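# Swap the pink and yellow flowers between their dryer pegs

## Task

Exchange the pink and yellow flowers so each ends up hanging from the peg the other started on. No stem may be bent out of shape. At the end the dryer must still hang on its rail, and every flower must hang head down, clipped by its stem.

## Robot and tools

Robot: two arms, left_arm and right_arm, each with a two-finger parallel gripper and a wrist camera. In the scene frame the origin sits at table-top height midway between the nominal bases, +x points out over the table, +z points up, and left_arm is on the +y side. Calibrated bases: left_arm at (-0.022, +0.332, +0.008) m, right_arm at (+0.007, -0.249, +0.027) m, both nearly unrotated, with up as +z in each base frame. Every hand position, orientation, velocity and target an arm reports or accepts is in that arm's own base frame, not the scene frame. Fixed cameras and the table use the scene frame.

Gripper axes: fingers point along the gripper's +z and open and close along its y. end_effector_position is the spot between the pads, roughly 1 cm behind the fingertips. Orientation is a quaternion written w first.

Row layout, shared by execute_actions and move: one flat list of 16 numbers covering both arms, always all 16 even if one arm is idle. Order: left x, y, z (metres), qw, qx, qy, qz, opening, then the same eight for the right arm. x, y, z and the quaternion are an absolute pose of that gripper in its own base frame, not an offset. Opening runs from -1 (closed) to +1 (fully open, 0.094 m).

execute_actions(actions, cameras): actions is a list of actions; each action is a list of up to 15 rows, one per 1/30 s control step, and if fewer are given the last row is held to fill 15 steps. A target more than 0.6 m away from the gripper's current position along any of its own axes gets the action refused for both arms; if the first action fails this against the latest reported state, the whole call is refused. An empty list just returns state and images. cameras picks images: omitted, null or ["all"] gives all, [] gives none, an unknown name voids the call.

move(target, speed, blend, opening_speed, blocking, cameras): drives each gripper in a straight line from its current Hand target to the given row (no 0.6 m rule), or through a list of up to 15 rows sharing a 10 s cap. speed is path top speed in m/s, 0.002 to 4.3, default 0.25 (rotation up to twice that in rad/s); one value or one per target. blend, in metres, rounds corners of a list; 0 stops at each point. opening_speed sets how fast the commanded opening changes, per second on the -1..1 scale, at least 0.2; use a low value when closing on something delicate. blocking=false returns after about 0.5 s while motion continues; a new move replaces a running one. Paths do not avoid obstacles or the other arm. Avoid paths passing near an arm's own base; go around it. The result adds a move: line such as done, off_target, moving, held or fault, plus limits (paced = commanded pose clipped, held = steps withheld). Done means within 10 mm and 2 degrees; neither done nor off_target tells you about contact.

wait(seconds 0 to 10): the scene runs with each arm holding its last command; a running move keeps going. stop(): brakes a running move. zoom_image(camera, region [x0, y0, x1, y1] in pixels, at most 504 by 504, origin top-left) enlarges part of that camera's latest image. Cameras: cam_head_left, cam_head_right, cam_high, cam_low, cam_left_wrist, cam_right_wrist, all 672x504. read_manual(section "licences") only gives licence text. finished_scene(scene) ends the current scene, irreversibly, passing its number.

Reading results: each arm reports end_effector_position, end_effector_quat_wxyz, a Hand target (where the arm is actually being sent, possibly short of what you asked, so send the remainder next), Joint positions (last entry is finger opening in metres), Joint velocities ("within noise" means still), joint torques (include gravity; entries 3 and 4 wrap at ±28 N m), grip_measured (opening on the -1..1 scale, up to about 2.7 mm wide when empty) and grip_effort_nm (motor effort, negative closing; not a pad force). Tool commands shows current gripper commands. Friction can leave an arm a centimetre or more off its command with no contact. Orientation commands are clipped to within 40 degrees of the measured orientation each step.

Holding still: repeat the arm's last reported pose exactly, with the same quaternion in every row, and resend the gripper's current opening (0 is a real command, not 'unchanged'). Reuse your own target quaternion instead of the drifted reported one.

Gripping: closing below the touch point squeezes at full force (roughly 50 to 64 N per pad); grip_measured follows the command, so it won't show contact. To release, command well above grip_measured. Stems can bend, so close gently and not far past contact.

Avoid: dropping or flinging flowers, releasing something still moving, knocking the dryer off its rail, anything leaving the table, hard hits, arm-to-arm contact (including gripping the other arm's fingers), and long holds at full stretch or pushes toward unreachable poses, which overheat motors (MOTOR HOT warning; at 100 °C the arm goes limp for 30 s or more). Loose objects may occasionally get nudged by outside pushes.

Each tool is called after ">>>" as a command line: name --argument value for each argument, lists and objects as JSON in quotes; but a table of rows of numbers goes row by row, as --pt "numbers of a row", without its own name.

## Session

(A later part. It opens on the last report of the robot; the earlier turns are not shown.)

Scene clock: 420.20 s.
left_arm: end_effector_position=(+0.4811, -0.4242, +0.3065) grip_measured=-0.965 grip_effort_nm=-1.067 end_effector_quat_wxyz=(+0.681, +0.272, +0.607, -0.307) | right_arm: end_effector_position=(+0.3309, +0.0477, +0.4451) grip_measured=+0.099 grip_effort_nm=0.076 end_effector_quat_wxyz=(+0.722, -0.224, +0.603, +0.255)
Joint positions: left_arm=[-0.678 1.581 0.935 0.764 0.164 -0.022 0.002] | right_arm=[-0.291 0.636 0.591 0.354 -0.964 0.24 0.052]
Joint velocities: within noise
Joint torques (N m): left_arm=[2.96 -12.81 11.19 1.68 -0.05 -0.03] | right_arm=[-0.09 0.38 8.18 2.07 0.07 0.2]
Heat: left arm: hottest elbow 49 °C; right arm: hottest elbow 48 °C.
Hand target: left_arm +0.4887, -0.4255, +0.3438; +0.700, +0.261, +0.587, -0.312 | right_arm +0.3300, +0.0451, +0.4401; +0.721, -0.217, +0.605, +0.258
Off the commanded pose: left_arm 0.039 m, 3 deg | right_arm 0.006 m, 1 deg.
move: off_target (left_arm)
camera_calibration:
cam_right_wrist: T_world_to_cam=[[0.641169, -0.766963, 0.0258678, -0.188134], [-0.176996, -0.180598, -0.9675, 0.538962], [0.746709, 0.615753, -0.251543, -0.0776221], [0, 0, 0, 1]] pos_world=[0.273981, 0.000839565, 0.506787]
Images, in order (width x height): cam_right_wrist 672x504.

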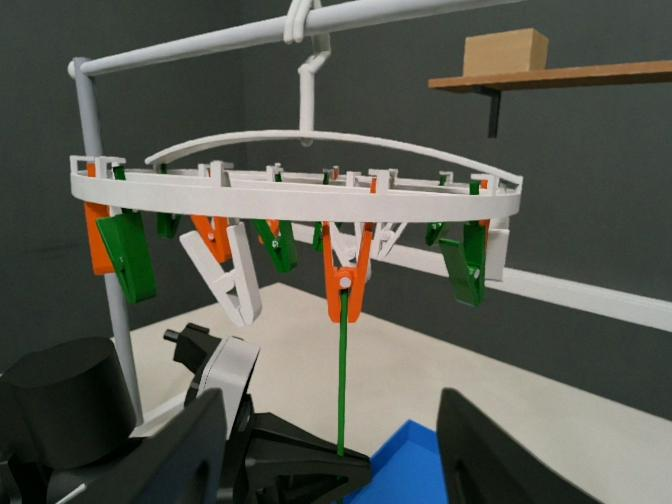

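>>> move --pt "0.4905 -0.427 0.344 0.6998 0.2614 0.5872 -0.3115 0.0 0.33 0.045 0.44 0.7212 -0.2167 0.6052 0.2582 0.1" --pt "0.42 -0.35 0.33 0.6998 0.2614 0.5872 -0.3115 0.0 0.3 0.1 0.35 0.7212 -0.2167 0.6052 0.2582 0.0" --pt "0.30 -0.15 0.38 0.7532 0.1171 0.6321 -0.1396 0.1 0.315 0.21 0.16 0 0 1 0 -0.2" --speed '[0.03,0.1,0.25]' --opening_speed 0.6

Scene clock: 432.27 s.
left_arm: end_effector_position=(+0.2998, -0.1545, +0.3783) grip_measured=+0.098 grip_effort_nm=0.051 end_effector_quat_wxyz=(+0.751, +0.118, +0.632, -0.148) | right_arm: end_effector_position=(+0.3020, +0.1968, +0.1448) grip_measured=-0.198 grip_effort_nm=-0.081 end_effector_quat_wxyz=(-0.014, -0.003, +1.000, -0.010)
Joint positions: left_arm=[-0.57 0.473 0.4 0.249 -0.188 0.024 0.052] | right_arm=[0.579 1.357 1.025 -1.273 0.001 0.572 0.038]
Joint velocities: within noise
Joint torques (N m): left_arm=[3.31 -0.15 9.21 1.62 -0.03 0.18] | right_arm=[1.26 -9.35 11.49 -0.05 -0.03 0.21]
Heat: left arm: hottest elbow 50 °C; right arm: hottest elbow 49 °C.
Hand target: left_arm +0.3000, -0.1500, +0.3800; +0.753, +0.117, +0.632, -0.140 | right_arm +0.3143, +0.2095, +0.1600; +0.000, +0.000, +1.000, +0.000
Off the commanded pose: left_arm 0.005 m, 1 deg | right_arm 0.024 m, 2 deg.
move: off_target (right_arm); target 3's new opening was sent with right_arm's hand 0.024 m and 2 deg from that target
camera_calibration:
cam_left_wrist: T_world_to_cam=[[-0.364698, -0.931121, -0.00304759, -0.033516], [-0.239427, 0.0969398, -0.966063, 0.490926], [0.899817, -0.351592, -0.258289, -0.135882], [0, 0, 0, 1]] pos_world=[0.227587, -0.126573, 0.439067]
cam_right_wrist: T_world_to_cam=[[0.0158881, -0.999781, 0.0136361, 0.188882], [-0.89761, -0.0082535, 0.440714, 0.250111], [-0.440505, -0.0192421, -0.897544, 0.353759], [0, 0, 0, 1]] pos_world=[0.377334, 0.197712, 0.204711]

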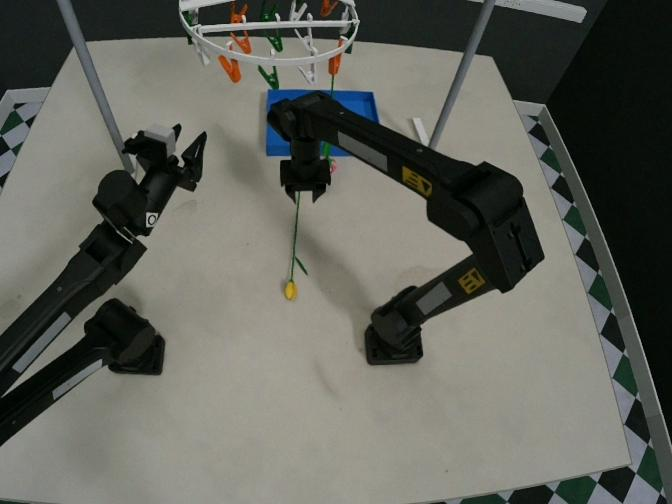

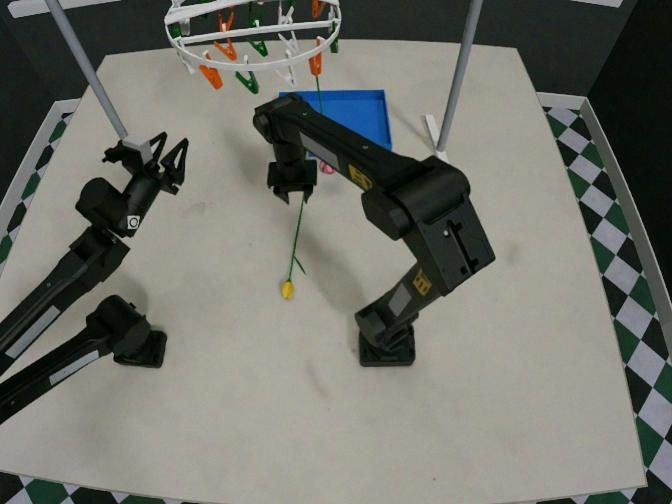

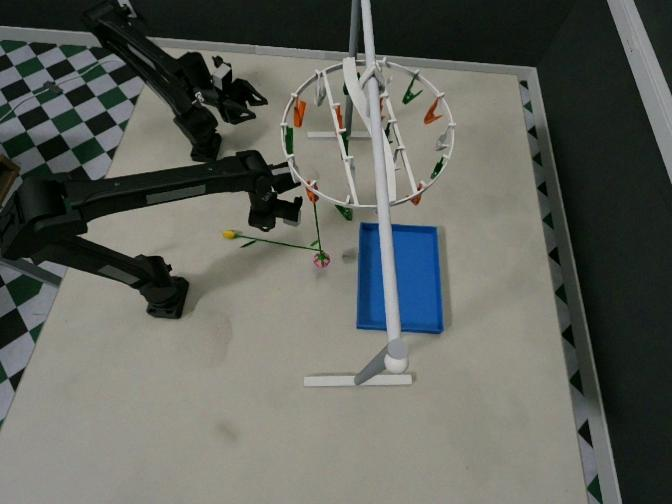

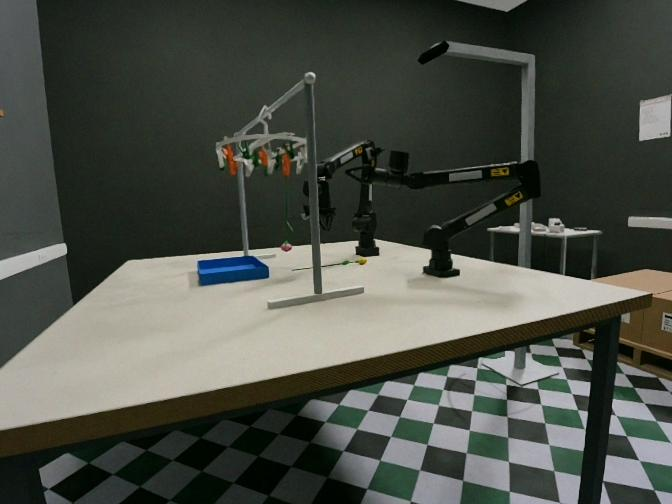

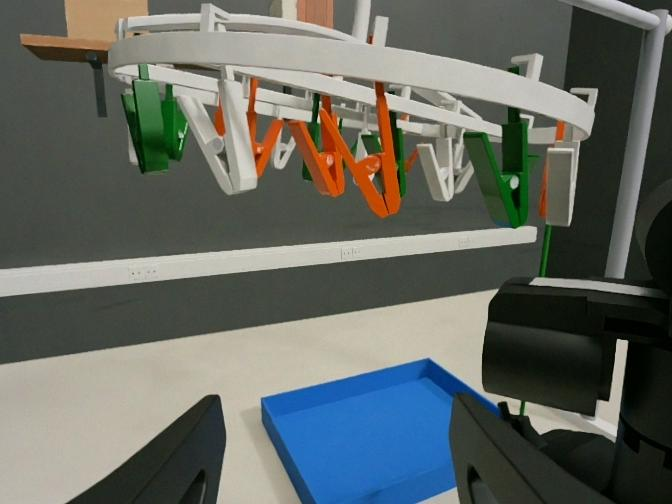

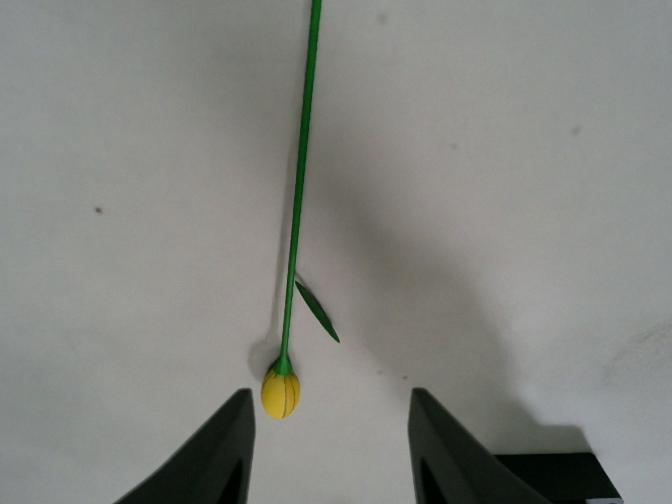

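>>> move --target '[0.3,-0.15,0.38,0.7532,0.1171,0.6321,-0.1396,0.1,0.335,0.225,0.05,0,0.0567,0.9984,0,-0.2]' --speed 0.15 --cameras '["cam_right_wrist","cam_low"]'

>>> zoom_image --camera "cam_low" --region '[250, 150, 400, 300]'

Scene clock: 438.90 s.
left_arm: end_effector_position=(+0.2998, -0.1545, +0.3783) grip_measured=+0.098 grip_effort_nm=0.051 end_effector_quat_wxyz=(+0.751, +0.118, +0.632, -0.148) | right_arm: end_effector_position=(+0.3391, +0.2226, +0.0570) grip_measured=-0.199 grip_effort_nm=-0.076 end_effector_quat_wxyz=(+0.004, +0.053, +0.999, +0.003)
Joint positions: left_arm=[-0.57 0.473 0.4 0.249 -0.188 0.024 0.052] | right_arm=[0.582 1.552 0.977 -0.986 0.001 0.688 0.038]
Joint velocities: within noise
Joint torques (N m): left_arm=[3.31 -0.15 9.21 1.62 -0.03 0.17] | right_arm=[1.61 -11.99 6.27 0.69 0.03 0.18]
Heat: left arm: hottest elbow 50 °C; right arm: hottest elbow 49 °C.
Hand target: left_arm +0.2999, -0.1501, +0.3800; +0.753, +0.117, +0.632, -0.140 | right_arm +0.3349, +0.2249, +0.0501; +0.000, +0.056, +0.998, +0.000
Off the commanded pose: left_arm 0.005 m, 1 deg | right_arm 0.008 m, 1 deg.
move: done
camera_calibration:
cam_right_wrist: T_world_to_cam=[[-0.0968798, -0.995231, -0.0113848, 0.25395], [-0.9091, 0.0838275, 0.408058, 0.307538], [-0.405157, 0.0498824, -0.912885, 0.265186], [0, 0, 0, 1]] pos_world=[0.411627, 0.21373, 0.119483]
Images, in order (width x height): cam_low 672x504, cam_right_wrist 672x504.

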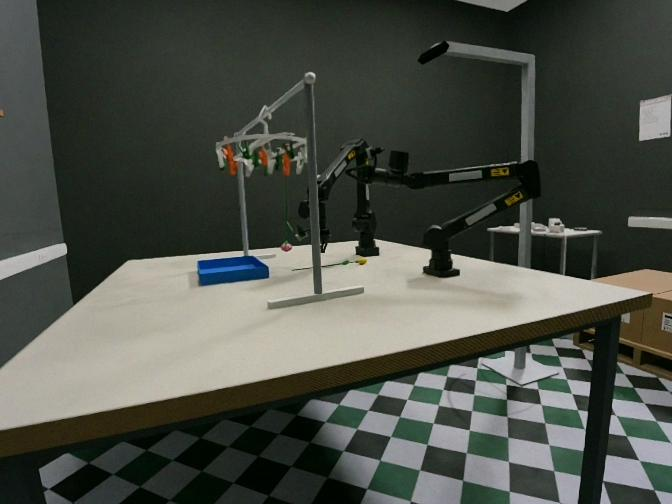

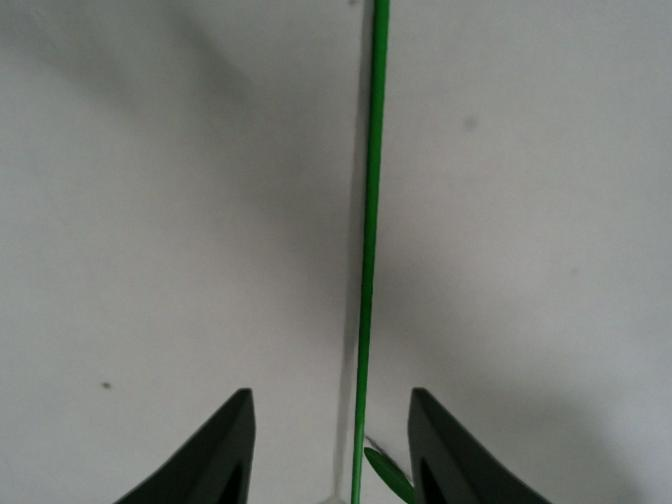

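Scaled by 3.360 from the camera's 672x504 image, which has a finer 960x720 frame.

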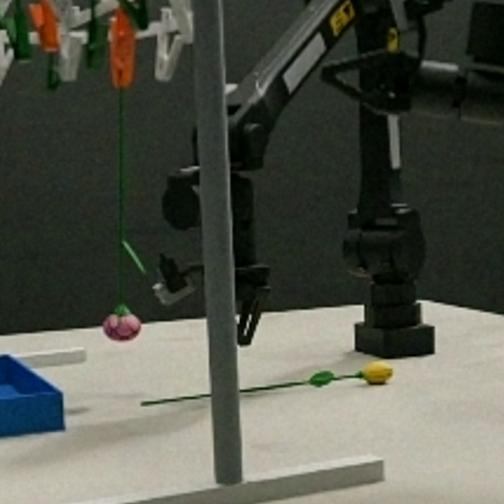

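>>> move --target '[0.3,-0.15,0.38,0.7532,0.1171,0.6321,-0.1396,0.1,0.327,0.2135,-0.002,0,0.0567,0.9984,0,-0.2]' --speed 0.1 --cameras '["cam_right_wrist","cam_low"]'

>>> zoom_image --camera "cam_low" --region '[250, 210, 400, 300]'

Scene clock: 443.67 s.
left_arm: end_effector_position=(+0.2999, -0.1544, +0.3783) grip_measured=+0.098 grip_effort_nm=0.046 end_effector_quat_wxyz=(+0.751, +0.118, +0.632, -0.148) | right_arm: end_effector_position=(+0.3298, +0.2165, +0.0061) grip_measured=-0.199 grip_effort_nm=-0.081 end_effector_quat_wxyz=(+0.006, +0.054, +0.999, +0.004)
Joint positions: left_arm=[-0.569 0.473 0.4 0.249 -0.188 0.024 0.052] | right_arm=[0.582 1.613 0.886 -0.829 0.001 0.69 0.038]
Joint velocities: within noise
Joint torques (N m): left_arm=[3.25 -0.15 9.21 1.61 -0.03 0.17] | right_arm=[0.5 -11.46 5.41 0.81 0.02 0.07]
Heat: left arm: hottest elbow 50 °C; right arm: hottest elbow 48 °C.
Hand target: left_arm +0.3000, -0.1500, +0.3800; +0.753, +0.117, +0.632, -0.140 | right_arm +0.3268, +0.2133, -0.0018; +0.000, +0.057, +0.998, +0.000
Off the commanded pose: left_arm 0.005 m, 1 deg | right_arm 0.009 m, 1 deg.
move: done
camera_calibration:
cam_right_wrist: T_world_to_cam=[[-0.0979933, -0.995088, -0.0140507, 0.246787], [-0.910442, 0.0839385, 0.405031, 0.320804], [-0.401862, 0.0524827, -0.914195, 0.213683], [0, 0, 0, 1]] pos_world=[0.402128, 0.207432, 0.0688799]
Images, in order (width x height): cam_low 672x504, cam_right_wrist 672x504.

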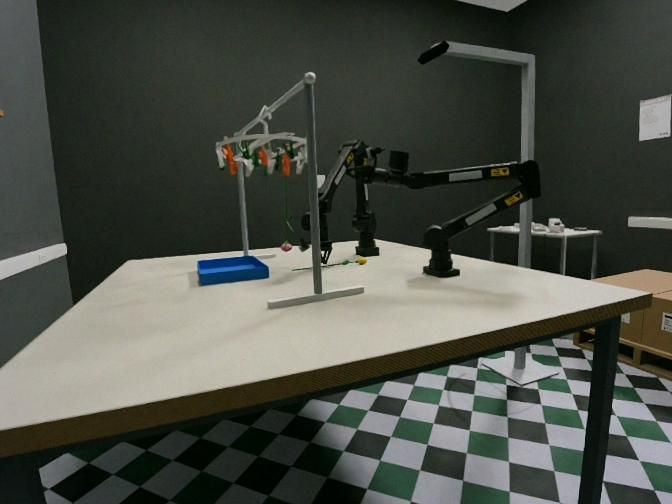

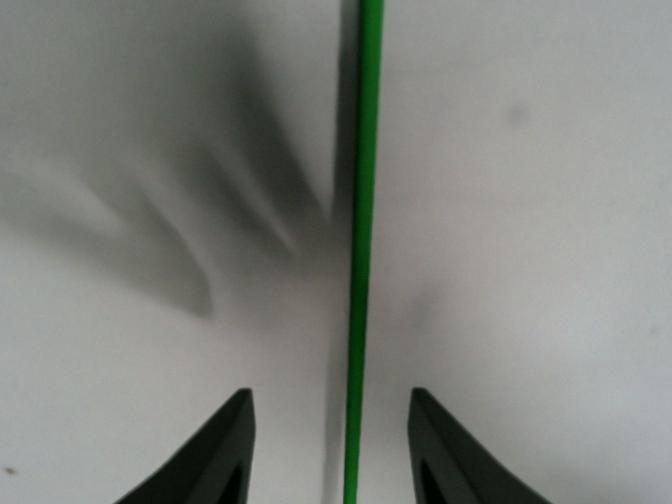

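Scaled by 3.360 from the camera's 672x504 image, which has a finer 960x720 frame.

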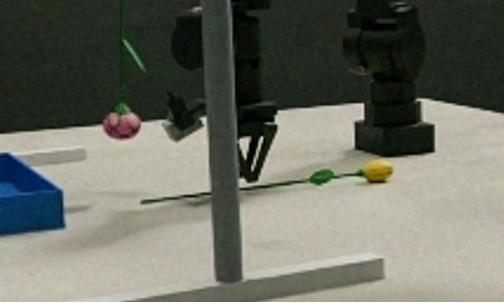

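>>> move --target '[0.3,-0.15,0.38,0.7532,0.1171,0.6321,-0.1396,0.1,0.327,0.2095,-0.022,0,0.0567,0.9984,0,-0.2]' --speed 0.06 --cameras '["cam_right_wrist"]'

Scene clock: 446.20 s.
left_arm: end_effector_position=(+0.2999, -0.1544, +0.3783) grip_measured=+0.098 grip_effort_nm=0.051 end_effector_quat_wxyz=(+0.751, +0.118, +0.632, -0.148) | right_arm: end_effector_position=(+0.3289, +0.2152, -0.0130) grip_measured=-0.199 grip_effort_nm=-0.081 end_effector_quat_wxyz=(+0.006, +0.054, +0.998, +0.004)
Joint positions: left_arm=[-0.569 0.473 0.4 0.249 -0.188 0.024 0.052] | right_arm=[0.581 1.649 0.864 -0.771 0.001 0.69 0.038]
Joint velocities: within noise
Joint torques (N m): left_arm=[3.25 -0.15 9.22 1.62 -0.03 0.17] | right_arm=[-0.26 -11.75 5.04 0.85 0.03 -0.02]
Heat: left arm: hottest elbow 50 °C; right arm: hottest elbow 48 °C.
Hand target: left_arm +0.3000, -0.1500, +0.3800; +0.753, +0.117, +0.632, -0.140 | right_arm +0.3268, +0.2094, -0.0218; +0.000, +0.057, +0.998, +0.000
Off the commanded pose: left_arm 0.005 m, 1 deg | right_arm 0.011 m, 1 deg.
move: off_target (right_arm)
camera_calibration:
cam_right_wrist: T_world_to_cam=[[-0.0994672, -0.994931, -0.0147894, 0.245524], [-0.910696, 0.0850371, 0.404229, 0.327671], [-0.400922, 0.0536761, -0.914538, 0.195292], [0, 0, 0, 1]] pos_world=[0.401127, 0.205933, 0.049779]
Images, in order (width x height): cam_right_wrist 672x504.

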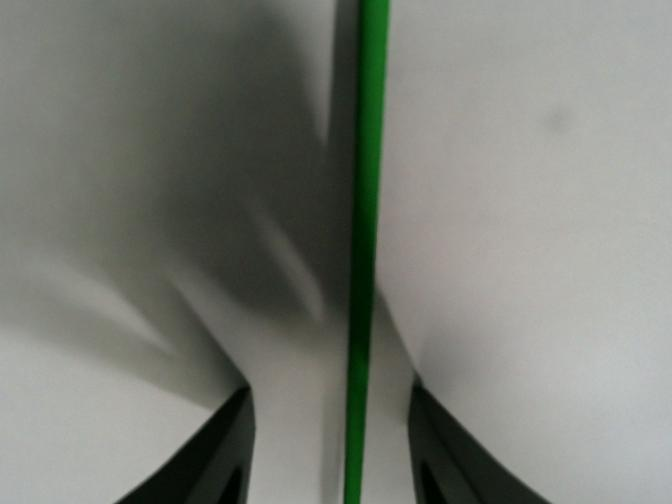

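>>> move --pt "0.3 -0.15 0.38 0.7532 0.1171 0.6321 -0.1396 0.1 0.327 0.203 -0.026 0 0.0567 0.9984 0 -0.2" --pt "0.3 -0.15 0.38 0.7532 0.1171 0.6321 -0.1396 0.1 0.327 0.203 -0.026 0 0.0567 0.9984 0 -1" --speed 0.06 --opening_speed 0.5 --cameras '["cam_right_wrist"]'

Scene clock: 451.70 s.
left_arm: end_effector_position=(+0.2999, -0.1544, +0.3783) grip_measured=+0.098 grip_effort_nm=0.051 end_effector_quat_wxyz=(+0.751, +0.118, +0.632, -0.148) | right_arm: end_effector_position=(+0.3308, +0.2087, -0.0137) grip_measured=-0.949 grip_effort_nm=-0.984 end_effector_quat_wxyz=(+0.009, +0.061, +0.998, +0.006)
Joint positions: left_arm=[-0.569 0.473 0.4 0.249 -0.188 0.024 0.052] | right_arm=[0.564 1.643 0.854 -0.76 0.001 0.687 0.002]
Joint velocities: within noise
Joint torques (N m): left_arm=[3.25 -0.21 9.22 1.62 -0.02 0.17] | right_arm=[0.03 -10.87 4.82 0.94 -0.01 -0.13]
Heat: left arm: hottest elbow 50 °C; right arm: hottest elbow 47 °C.
Hand target: left_arm +0.3000, -0.1500, +0.3800; +0.753, +0.117, +0.632, -0.140 | right_arm +0.3266, +0.2028, -0.0255; +0.000, +0.057, +0.998, +0.000
Off the commanded pose: left_arm 0.005 m, 1 deg | right_arm 0.014 m, 1 deg.
move: off_target (right_arm); target 2's new opening was sent with right_arm's hand 0.017 m and 1 deg from that target
camera_calibration:
cam_right_wrist: T_world_to_cam=[[-0.113044, -0.993427, -0.0180173, 0.243326], [-0.911466, 0.0964648, 0.399904, 0.32797], [-0.395538, 0.061629, -0.91638, 0.192331], [0, 0, 0, 1]] pos_world=[0.402515, 0.198236, 0.0494755]
Images, in order (width x height): cam_right_wrist 672x504.

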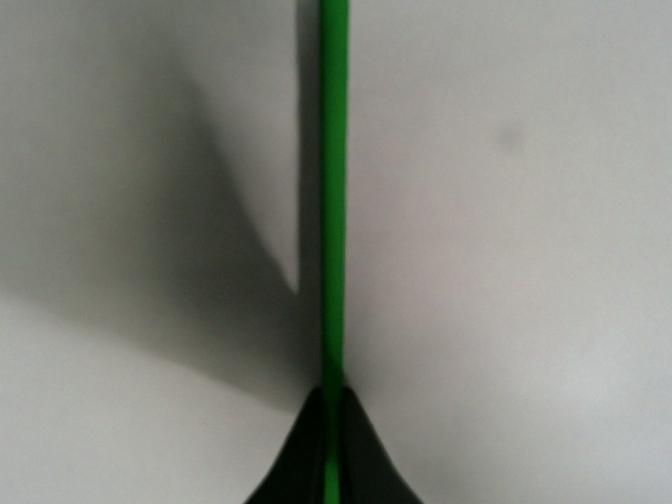

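>>> move --pt "0.3 -0.15 0.38 0.7532 0.1171 0.6321 -0.1396 0.1 0.310 0.19 0.28 0 0.0567 0.9984 0 -1" --pt "0.32 -0.155 0.445 0.7532 0.1171 0.6321 -0.1396 0.1 0.28 0.17 0.29 0.6959 -0.2686 0.5840 0.3201 -1" --speed 0.2 --cameras '["cam_head_left","cam_low","cam_left_wrist","cam_right_wrist"]'

>>> zoom_image --camera "cam_low" --region '[220, 100, 400, 280]'

Scene clock: 467.27 s.
left_arm: end_effector_position=(+0.3162, -0.1568, +0.4109) grip_measured=+0.098 grip_effort_nm=0.051 end_effector_quat_wxyz=(+0.739, +0.123, +0.647, -0.139) | right_arm: end_effector_position=(+0.2797, +0.1729, +0.2959) grip_measured=-0.953 grip_effort_nm=-1.033 end_effector_quat_wxyz=(+0.698, -0.276, +0.579, +0.317)
Joint positions: left_arm=[-0.537 0.526 0.523 0.137 -0.161 0.024 0.052] | right_arm=[0.252 0.632 0.202 0.646 -0.607 0.106 0.002]
Joint velocities: within noise
Joint torques (N m): left_arm=[3.25 0.73 13.49 1.66 0.14 0.11] | right_arm=[-0.21 2.37 7.65 2.48 -0.01 0.19]
Heat: left arm: hottest elbow 52 °C; right arm: hottest elbow 46 °C.
Hand target: left_arm +0.3179, -0.1542, +0.4441; +0.753, +0.117, +0.632, -0.139 | right_arm +0.2800, +0.1700, +0.2901; +0.696, -0.269, +0.584, +0.320
Off the commanded pose: left_arm 0.034 m, 2 deg | right_arm 0.007 m, 1 deg.
move: off_target (left_arm)
camera_calibration:
cam_left_wrist: T_world_to_cam=[[-0.359268, -0.93311, -0.0152156, -0.0265284], [-0.272086, 0.120327, -0.95472, 0.535912], [0.89269, -0.33886, -0.297116, -0.122881], [0, 0, 0, 1]] pos_world=[0.245978, -0.130878, 0.474732]
cam_right_wrist: T_world_to_cam=[[0.764601, -0.64388, 0.0283497, -0.112059], [-0.139306, -0.208052, -0.968147, 0.402571], [0.629268, 0.736297, -0.248773, -0.142831], [0, 0, 0, 1]] pos_world=[0.231641, 0.116769, 0.357392]
Images, in order (width x height): cam_head_left 672x504, cam_low 672x504, cam_left_wrist 672x504, cam_right_wrist 672x504.

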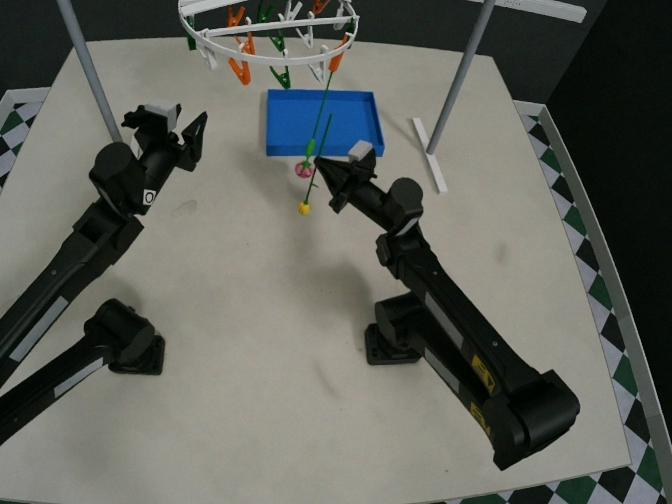

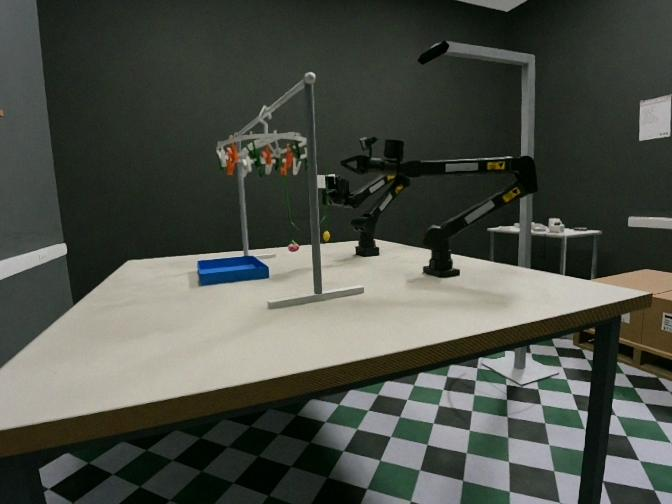

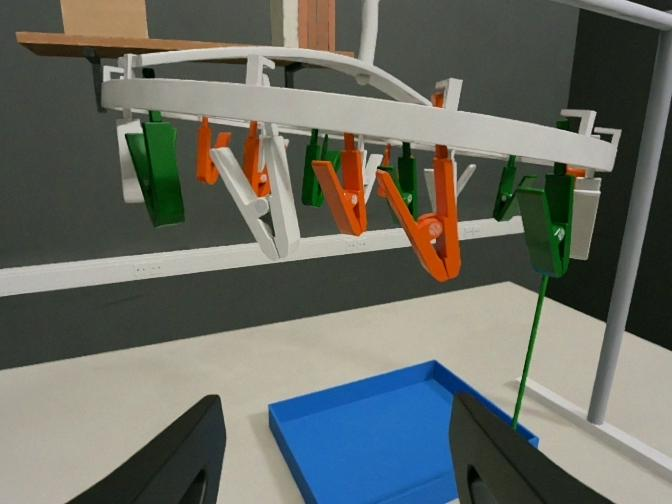

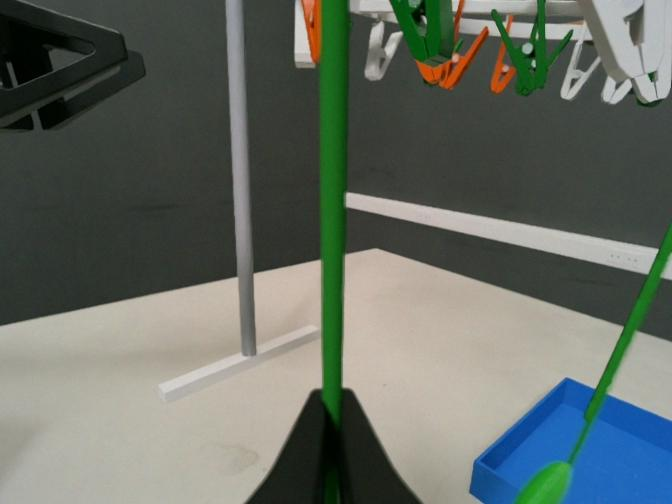

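Scaled by 2.800 from the camera's 672x504 image, which has a finer 960x720 frame.

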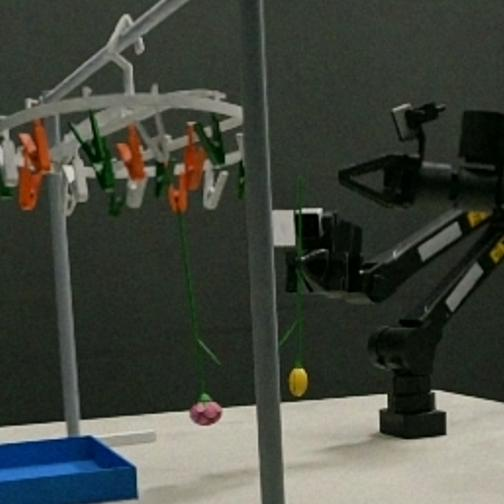

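>>> move --pt "0.345 -0.17 0.445 0.7532 0.1171 0.6321 -0.1396 0.1 0.28 0.17 0.29 0.6959 -0.2686 0.5840 0.3201 -1" --pt "0.387 -0.194 0.45 0.7532 0.1171 0.6321 -0.1396 0.1 0.28 0.17 0.29 0.6959 -0.2686 0.5840 0.3201 -1" --speed 0.12 --cameras '["cam_left_wrist","cam_head_left","cam_low"]'

Scene clock: 479.07 s.
left_arm: end_effector_position=(+0.3790, -0.1941, +0.4106) grip_measured=+0.098 grip_effort_nm=0.046 end_effector_quat_wxyz=(+0.731, +0.127, +0.657, -0.136) | right_arm: end_effector_position=(+0.2797, +0.1729, +0.2958) grip_measured=-0.953 grip_effort_nm=-1.038 end_effector_quat_wxyz=(+0.698, -0.276, +0.579, +0.317)
Joint positions: left_arm=[-0.537 0.798 0.629 0.275 -0.161 0.024 0.052] | right_arm=[0.252 0.633 0.202 0.647 -0.607 0.107 0.002]
Joint velocities: within noise
Joint torques (N m): left_arm=[3.25 -1.85 13.37 2.93 0.14 0.11] | right_arm=[-0.21 2.43 7.72 2.45 0.01 0.19]
Heat: left arm: hottest elbow 57 °C; right arm: hottest elbow 45 °C.
Hand target: left_arm +0.3843, -0.1928, +0.4491; +0.753, +0.117, +0.632, -0.139 | right_arm +0.2799, +0.1700, +0.2900; +0.696, -0.269, +0.584, +0.320
Off the commanded pose: left_arm 0.040 m, 4 deg | right_arm 0.006 m, 1 deg.
move: off_target (left_arm)
camera_calibration:
cam_left_wrist: T_world_to_cam=[[-0.359745, -0.932836, -0.0199921, -0.0366674], [-0.295172, 0.134106, -0.945986, 0.565016], [0.885131, -0.334413, -0.323591, -0.17702], [0, 0, 0, 1]] pos_world=[0.310272, -0.169174, 0.476482]
Images, in order (width x height): cam_head_left 672x504, cam_low 672x504, cam_left_wrist 672x504.

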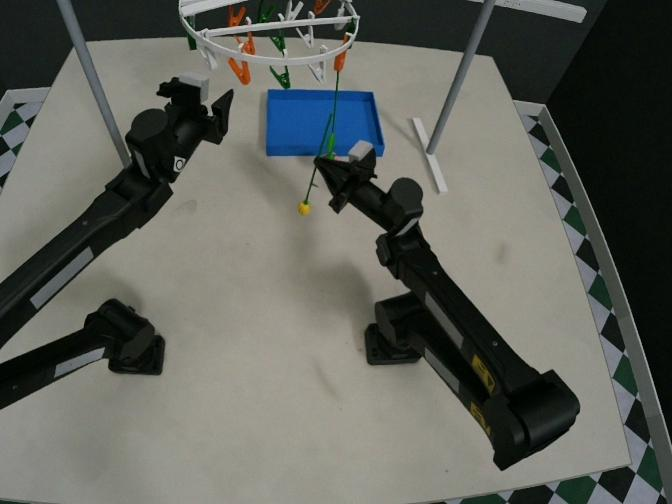

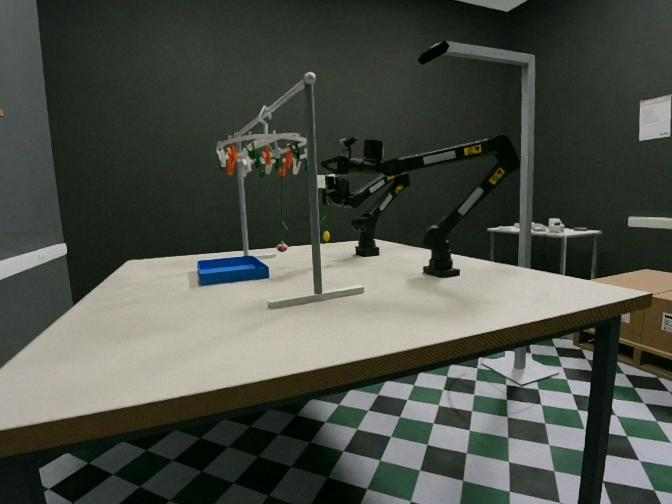

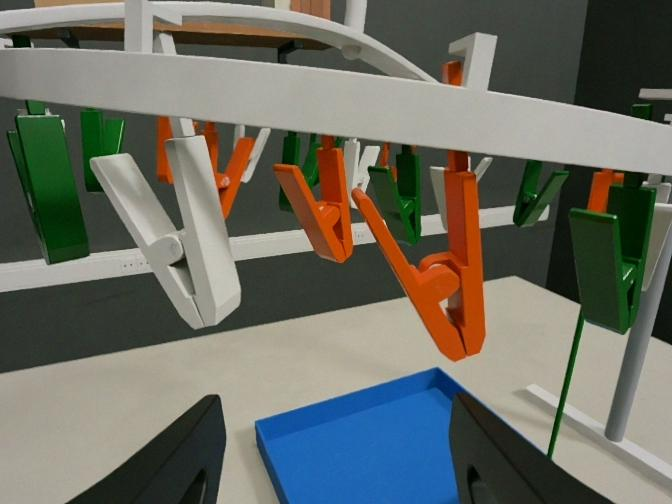

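>>> zoom_image --camera "cam_head_left" --region '[150, 0, 390, 180]'

>>> zoom_image --camera "cam_low" --region '[200, 60, 400, 280]'

Scaled by 2.100 from the camera's 672x504 image, which has a finer 960x720 frame.

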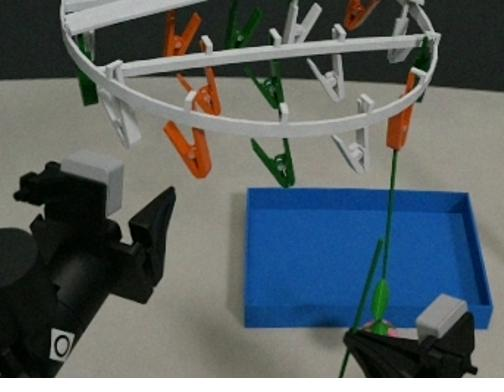

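Scaled by 2.291 from the camera's 672x504 image, which has a finer 960x720 frame.

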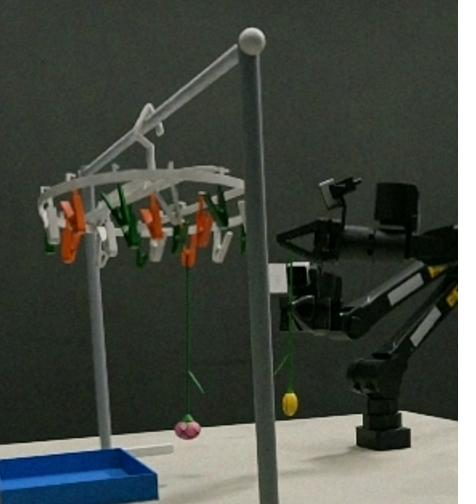

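>>> execute_actions --actions '[]' --cameras '["cam_high","cam_head_right"]'

>>> zoom_image --camera "cam_high" --region '[200, 120, 420, 290]'

Scene clock: 495.53 s.
left_arm: end_effector_position=(+0.3791, -0.1942, +0.4106) grip_measured=+0.098 grip_effort_nm=0.051 end_effector_quat_wxyz=(+0.731, +0.127, +0.657, -0.136) | right_arm: end_effector_position=(+0.2797, +0.1729, +0.2958) grip_measured=-0.953 grip_effort_nm=-1.033 end_effector_quat_wxyz=(+0.698, -0.276, +0.579, +0.317)
Joint positions: left_arm=[-0.537 0.798 0.629 0.275 -0.161 0.024 0.052] | right_arm=[0.252 0.633 0.202 0.647 -0.607 0.107 0.002]
Joint velocities: within noise
Joint torques (N m): left_arm=[3.25 -1.85 13.35 2.92 0.14 0.11] | right_arm=[-0.15 2.26 7.69 2.44 0 0.19]
Heat: left arm: hottest elbow 63 °C; right arm: hottest elbow 45 °C.
Hand target: left_arm +0.3843, -0.1928, +0.4490; +0.753, +0.117, +0.632, -0.139 | right_arm +0.2799, +0.1700, +0.2900; +0.696, -0.269, +0.584, +0.320
Tool commands: left_gripper/opening=+0.1 right_gripper/opening=-1.0
Off the commanded pose: left_arm 0.040 m, 4 deg | right_arm 0.006 m, 1 deg.
Images, in order (width x height): cam_head_right 672x504, cam_high 672x504.

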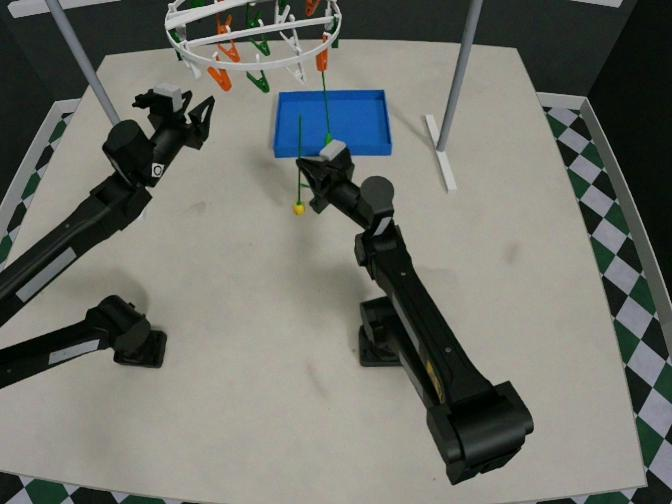

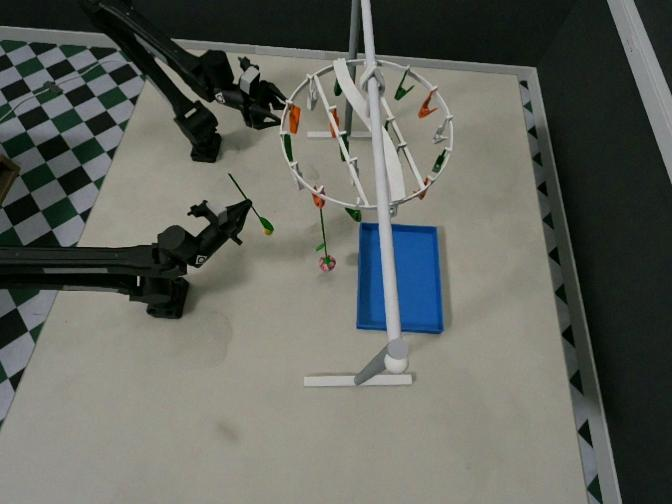

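Scaled by 2.291 from the camera's 672x504 image, which has a finer 960x720 frame.

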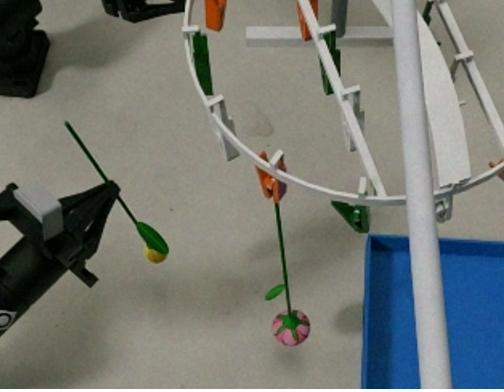

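>>> move --pt "0.345 -0.185 0.455 0.7532 0.1171 0.6321 -0.1396 0.1 0.28 0.17 0.29 0.6959 -0.2686 0.5840 0.3201 -1" --pt "0.365 -0.234 0.468 0.7611 0.0727 0.6388 -0.0867 0.1 0.28 0.17 0.29 0.6959 -0.2686 0.5840 0.3201 -1" --speed 0.12 --cameras '["cam_left_wrist"]'

Scene clock: 506.90 s.
left_arm: end_effector_position=(+0.3620, -0.2275, +0.4303) grip_measured=+0.098 grip_effort_nm=0.051 end_effector_quat_wxyz=(+0.742, +0.084, +0.660, -0.075) | right_arm: end_effector_position=(+0.2797, +0.1729, +0.2958) grip_measured=-0.953 grip_effort_nm=-1.028 end_effector_quat_wxyz=(+0.698, -0.276, +0.579, +0.317)
Joint positions: left_arm=[-0.767 0.844 0.693 0.284 -0.536 0.094 0.052] | right_arm=[0.252 0.633 0.202 0.647 -0.607 0.107 0.002]
Joint velocities: within noise
Joint torques (N m): left_arm=[1.96 -2.32 13.31 2.76 -0.01 0.17] | right_arm=[-0.15 2.26 7.65 2.48 0 0.19]
Heat: left arm: hottest elbow 66 °C; right arm: hottest elbow 45 °C.
Hand target: left_arm +0.3630, -0.2324, +0.4669; +0.761, +0.072, +0.639, -0.087 | right_arm +0.2799, +0.1700, +0.2900; +0.696, -0.269, +0.584, +0.320
Off the commanded pose: left_arm 0.038 m, 4 deg | right_arm 0.006 m, 1 deg.
move: off_target (left_arm)
camera_calibration:
cam_left_wrist: T_world_to_cam=[[-0.215133, -0.975821, -0.0386058, -0.127596], [-0.299676, 0.103589, -0.948401, 0.578833], [0.929469, -0.192463, -0.314715, -0.154403], [0, 0, 0, 1]] pos_world=[0.289525, -0.214188, 0.495447]
Images, in order (width x height): cam_left_wrist 672x504.

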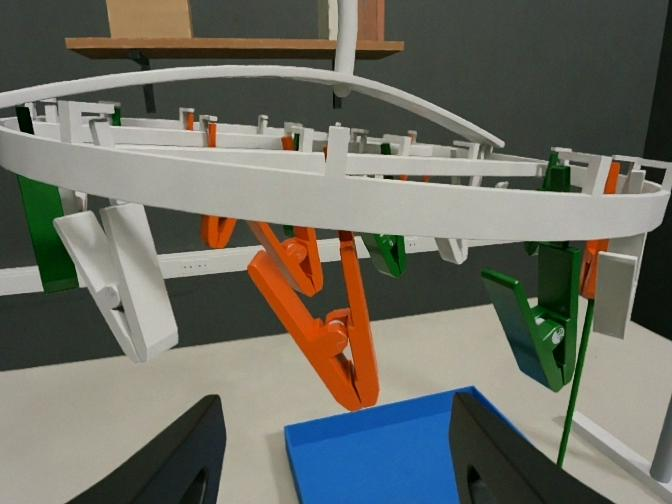

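>>> move --pt "0.395 -0.232 0.474 0.7611 0.0727 0.6388 -0.0867 0.1 0.28 0.17 0.29 0.6959 -0.2686 0.5840 0.3201 -1" --speed 0.08 --cameras '["cam_left_wrist","cam_low"]'

Scene clock: 511.87 s.
left_arm: end_effector_position=(+0.3872, -0.2309, +0.4362) grip_measured=+0.098 grip_effort_nm=0.042 end_effector_quat_wxyz=(+0.742, +0.092, +0.660, -0.075) | right_arm: end_effector_position=(+0.2797, +0.1729, +0.2958) grip_measured=-0.953 grip_effort_nm=-1.033 end_effector_quat_wxyz=(+0.698, -0.276, +0.579, +0.317)
Joint positions: left_arm=[-0.71 0.906 0.741 0.29 -0.468 0.095 0.052] | right_arm=[0.252 0.633 0.202 0.647 -0.607 0.107 0.002]
Joint velocities: within noise
Joint torques (N m): left_arm=[3.25 -3.08 13.31 2.82 0.18 -0.02] | right_arm=[-0.26 2.37 7.68 2.43 0.02 0.17]
Heat: left arm: hottest elbow 64 °C; right arm: hottest elbow 44 °C.
Hand target: left_arm +0.3925, -0.2305, +0.4730; +0.761, +0.073, +0.639, -0.087 | right_arm +0.2799, +0.1700, +0.2900; +0.696, -0.269, +0.584, +0.320
Off the commanded pose: left_arm 0.039 m, 4 deg | right_arm 0.006 m, 1 deg.
move: off_target (left_arm)
camera_calibration:
cam_left_wrist: T_world_to_cam=[[-0.224865, -0.973086, -0.050391, -0.115746], [-0.29764, 0.11784, -0.947378, 0.594405], [0.927818, -0.198034, -0.316127, -0.176683], [0, 0, 0, 1]] pos_world=[0.314821, -0.217664, 0.501439]
Images, in order (width x height): cam_low 672x504, cam_left_wrist 672x504.

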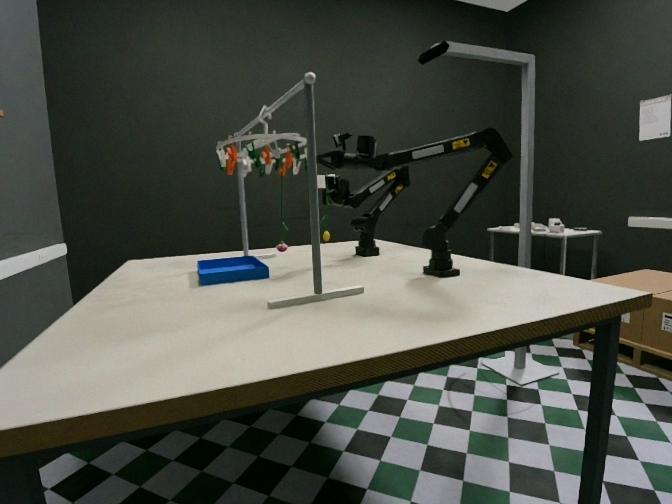

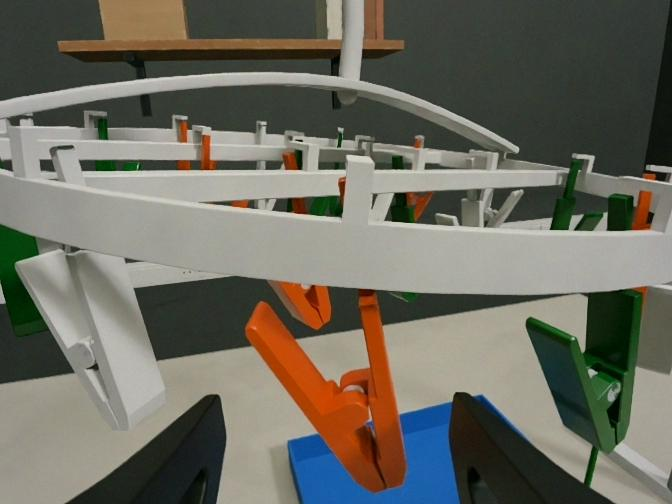

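>>> move --pt "0.419 -0.237 0.475 0.7611 0.0727 0.6388 -0.0867 0.1 0.28 0.17 0.29 0.6959 -0.2686 0.5840 0.3201 -1" --speed 0.06 --cameras '["cam_left_wrist"]'

Scene clock: 514.67 s.
left_arm: end_effector_position=(+0.4105, -0.2361, +0.4379) grip_measured=+0.098 grip_effort_nm=0.046 end_effector_quat_wxyz=(+0.742, +0.093, +0.660, -0.074) | right_arm: end_effector_position=(+0.2797, +0.1729, +0.2958) grip_measured=-0.953 grip_effort_nm=-1.028 end_effector_quat_wxyz=(+0.698, -0.276, +0.579, +0.317)
Joint positions: left_arm=[-0.674 0.972 0.783 0.312 -0.433 0.092 0.052] | right_arm=[0.252 0.633 0.202 0.647 -0.607 0.107 0.002]
Joint velocities: within noise
Joint torques (N m): left_arm=[3.31 -3.84 13.26 2.82 0.17 -0.07] | right_arm=[-0.09 2.49 7.66 2.47 0 0.18]
Heat: left arm: hottest elbow 64 °C; right arm: hottest elbow 44 °C.
Hand target: left_arm +0.4164, -0.2355, +0.4741; +0.761, +0.073, +0.639, -0.087 | right_arm +0.2799, +0.1700, +0.2899; +0.696, -0.269, +0.584, +0.320
Off the commanded pose: left_arm 0.038 m, 4 deg | right_arm 0.006 m, 1 deg.
move: off_target (left_arm)
camera_calibration:
cam_left_wrist: T_world_to_cam=[[-0.22494, -0.972937, -0.0528661, -0.114394], [-0.297519, 0.120248, -0.947113, 0.603919], [0.927839, -0.197315, -0.316516, -0.198391], [0, 0, 0, 1]] pos_world=[0.338021, -0.223064, 0.503138]
Images, in order (width x height): cam_left_wrist 672x504.

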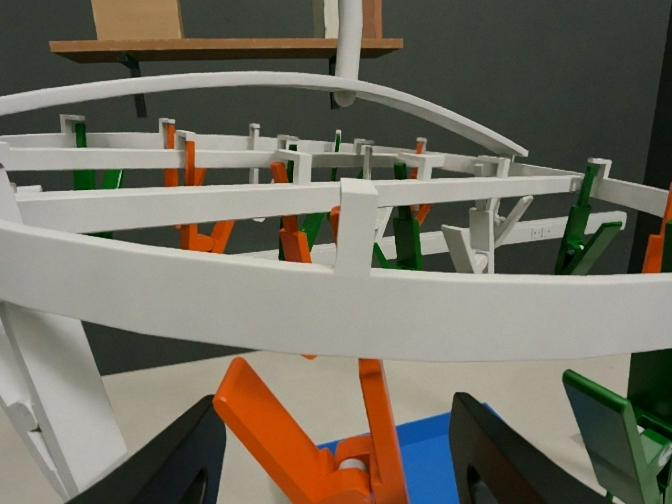

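>>> move --pt "0.421 -0.233 0.475 0.7611 0.0727 0.6388 -0.0867 0.1 0.28 0.17 0.29 0.6959 -0.2686 0.5840 0.3201 -1" --pt "0.421 -0.233 0.475 0.7611 0.0727 0.6388 -0.0867 -0.3 0.28 0.17 0.29 0.6959 -0.2686 0.5840 0.3201 -1" --speed 0.06 --opening_speed 0.4 --cameras '["cam_left_wrist"]'

Scene clock: 519.70 s.
left_arm: end_effector_position=(+0.4130, -0.2329, +0.4380) grip_measured=-0.298 grip_effort_nm=-0.115 end_effector_quat_wxyz=(+0.742, +0.092, +0.660, -0.075) | right_arm: end_effector_position=(+0.2797, +0.1729, +0.2958) grip_measured=-0.953 grip_effort_nm=-1.033 end_effector_quat_wxyz=(+0.698, -0.276, +0.579, +0.317)
Joint positions: left_arm=[-0.66 0.972 0.783 0.312 -0.419 0.089 0.033] | right_arm=[0.252 0.633 0.202 0.647 -0.607 0.107 0.002]
Joint velocities: within noise
Joint torques (N m): left_arm=[3.31 -4.01 13.19 2.74 0.16 -0.07] | right_arm=[-0.38 2.26 7.68 2.44 0 0.18]
Heat: left arm: hottest elbow 63 °C; right arm: hottest elbow 44 °C.
Hand target: left_arm +0.4186, -0.2318, +0.4741; +0.761, +0.073, +0.639, -0.087 | right_arm +0.2799, +0.1700, +0.2899; +0.696, -0.269, +0.584, +0.320
Off the commanded pose: left_arm 0.038 m, 4 deg | right_arm 0.006 m, 1 deg.
move: off_target (left_arm); target 2's new opening was sent with left_arm's hand 0.038 m and 4 deg from that target
camera_calibration:
cam_left_wrist: T_world_to_cam=[[-0.225434, -0.972905, -0.0513331, -0.111091], [-0.297093, 0.118829, -0.947426, 0.604078], [0.927855, -0.198331, -0.315831, -0.200674], [0, 0, 0, 1]] pos_world=[0.34062, -0.219663, 0.503238]
Images, in order (width x height): cam_left_wrist 672x504.

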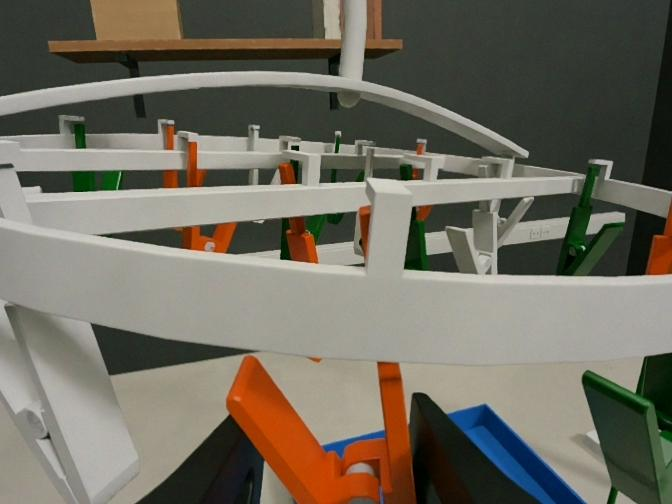

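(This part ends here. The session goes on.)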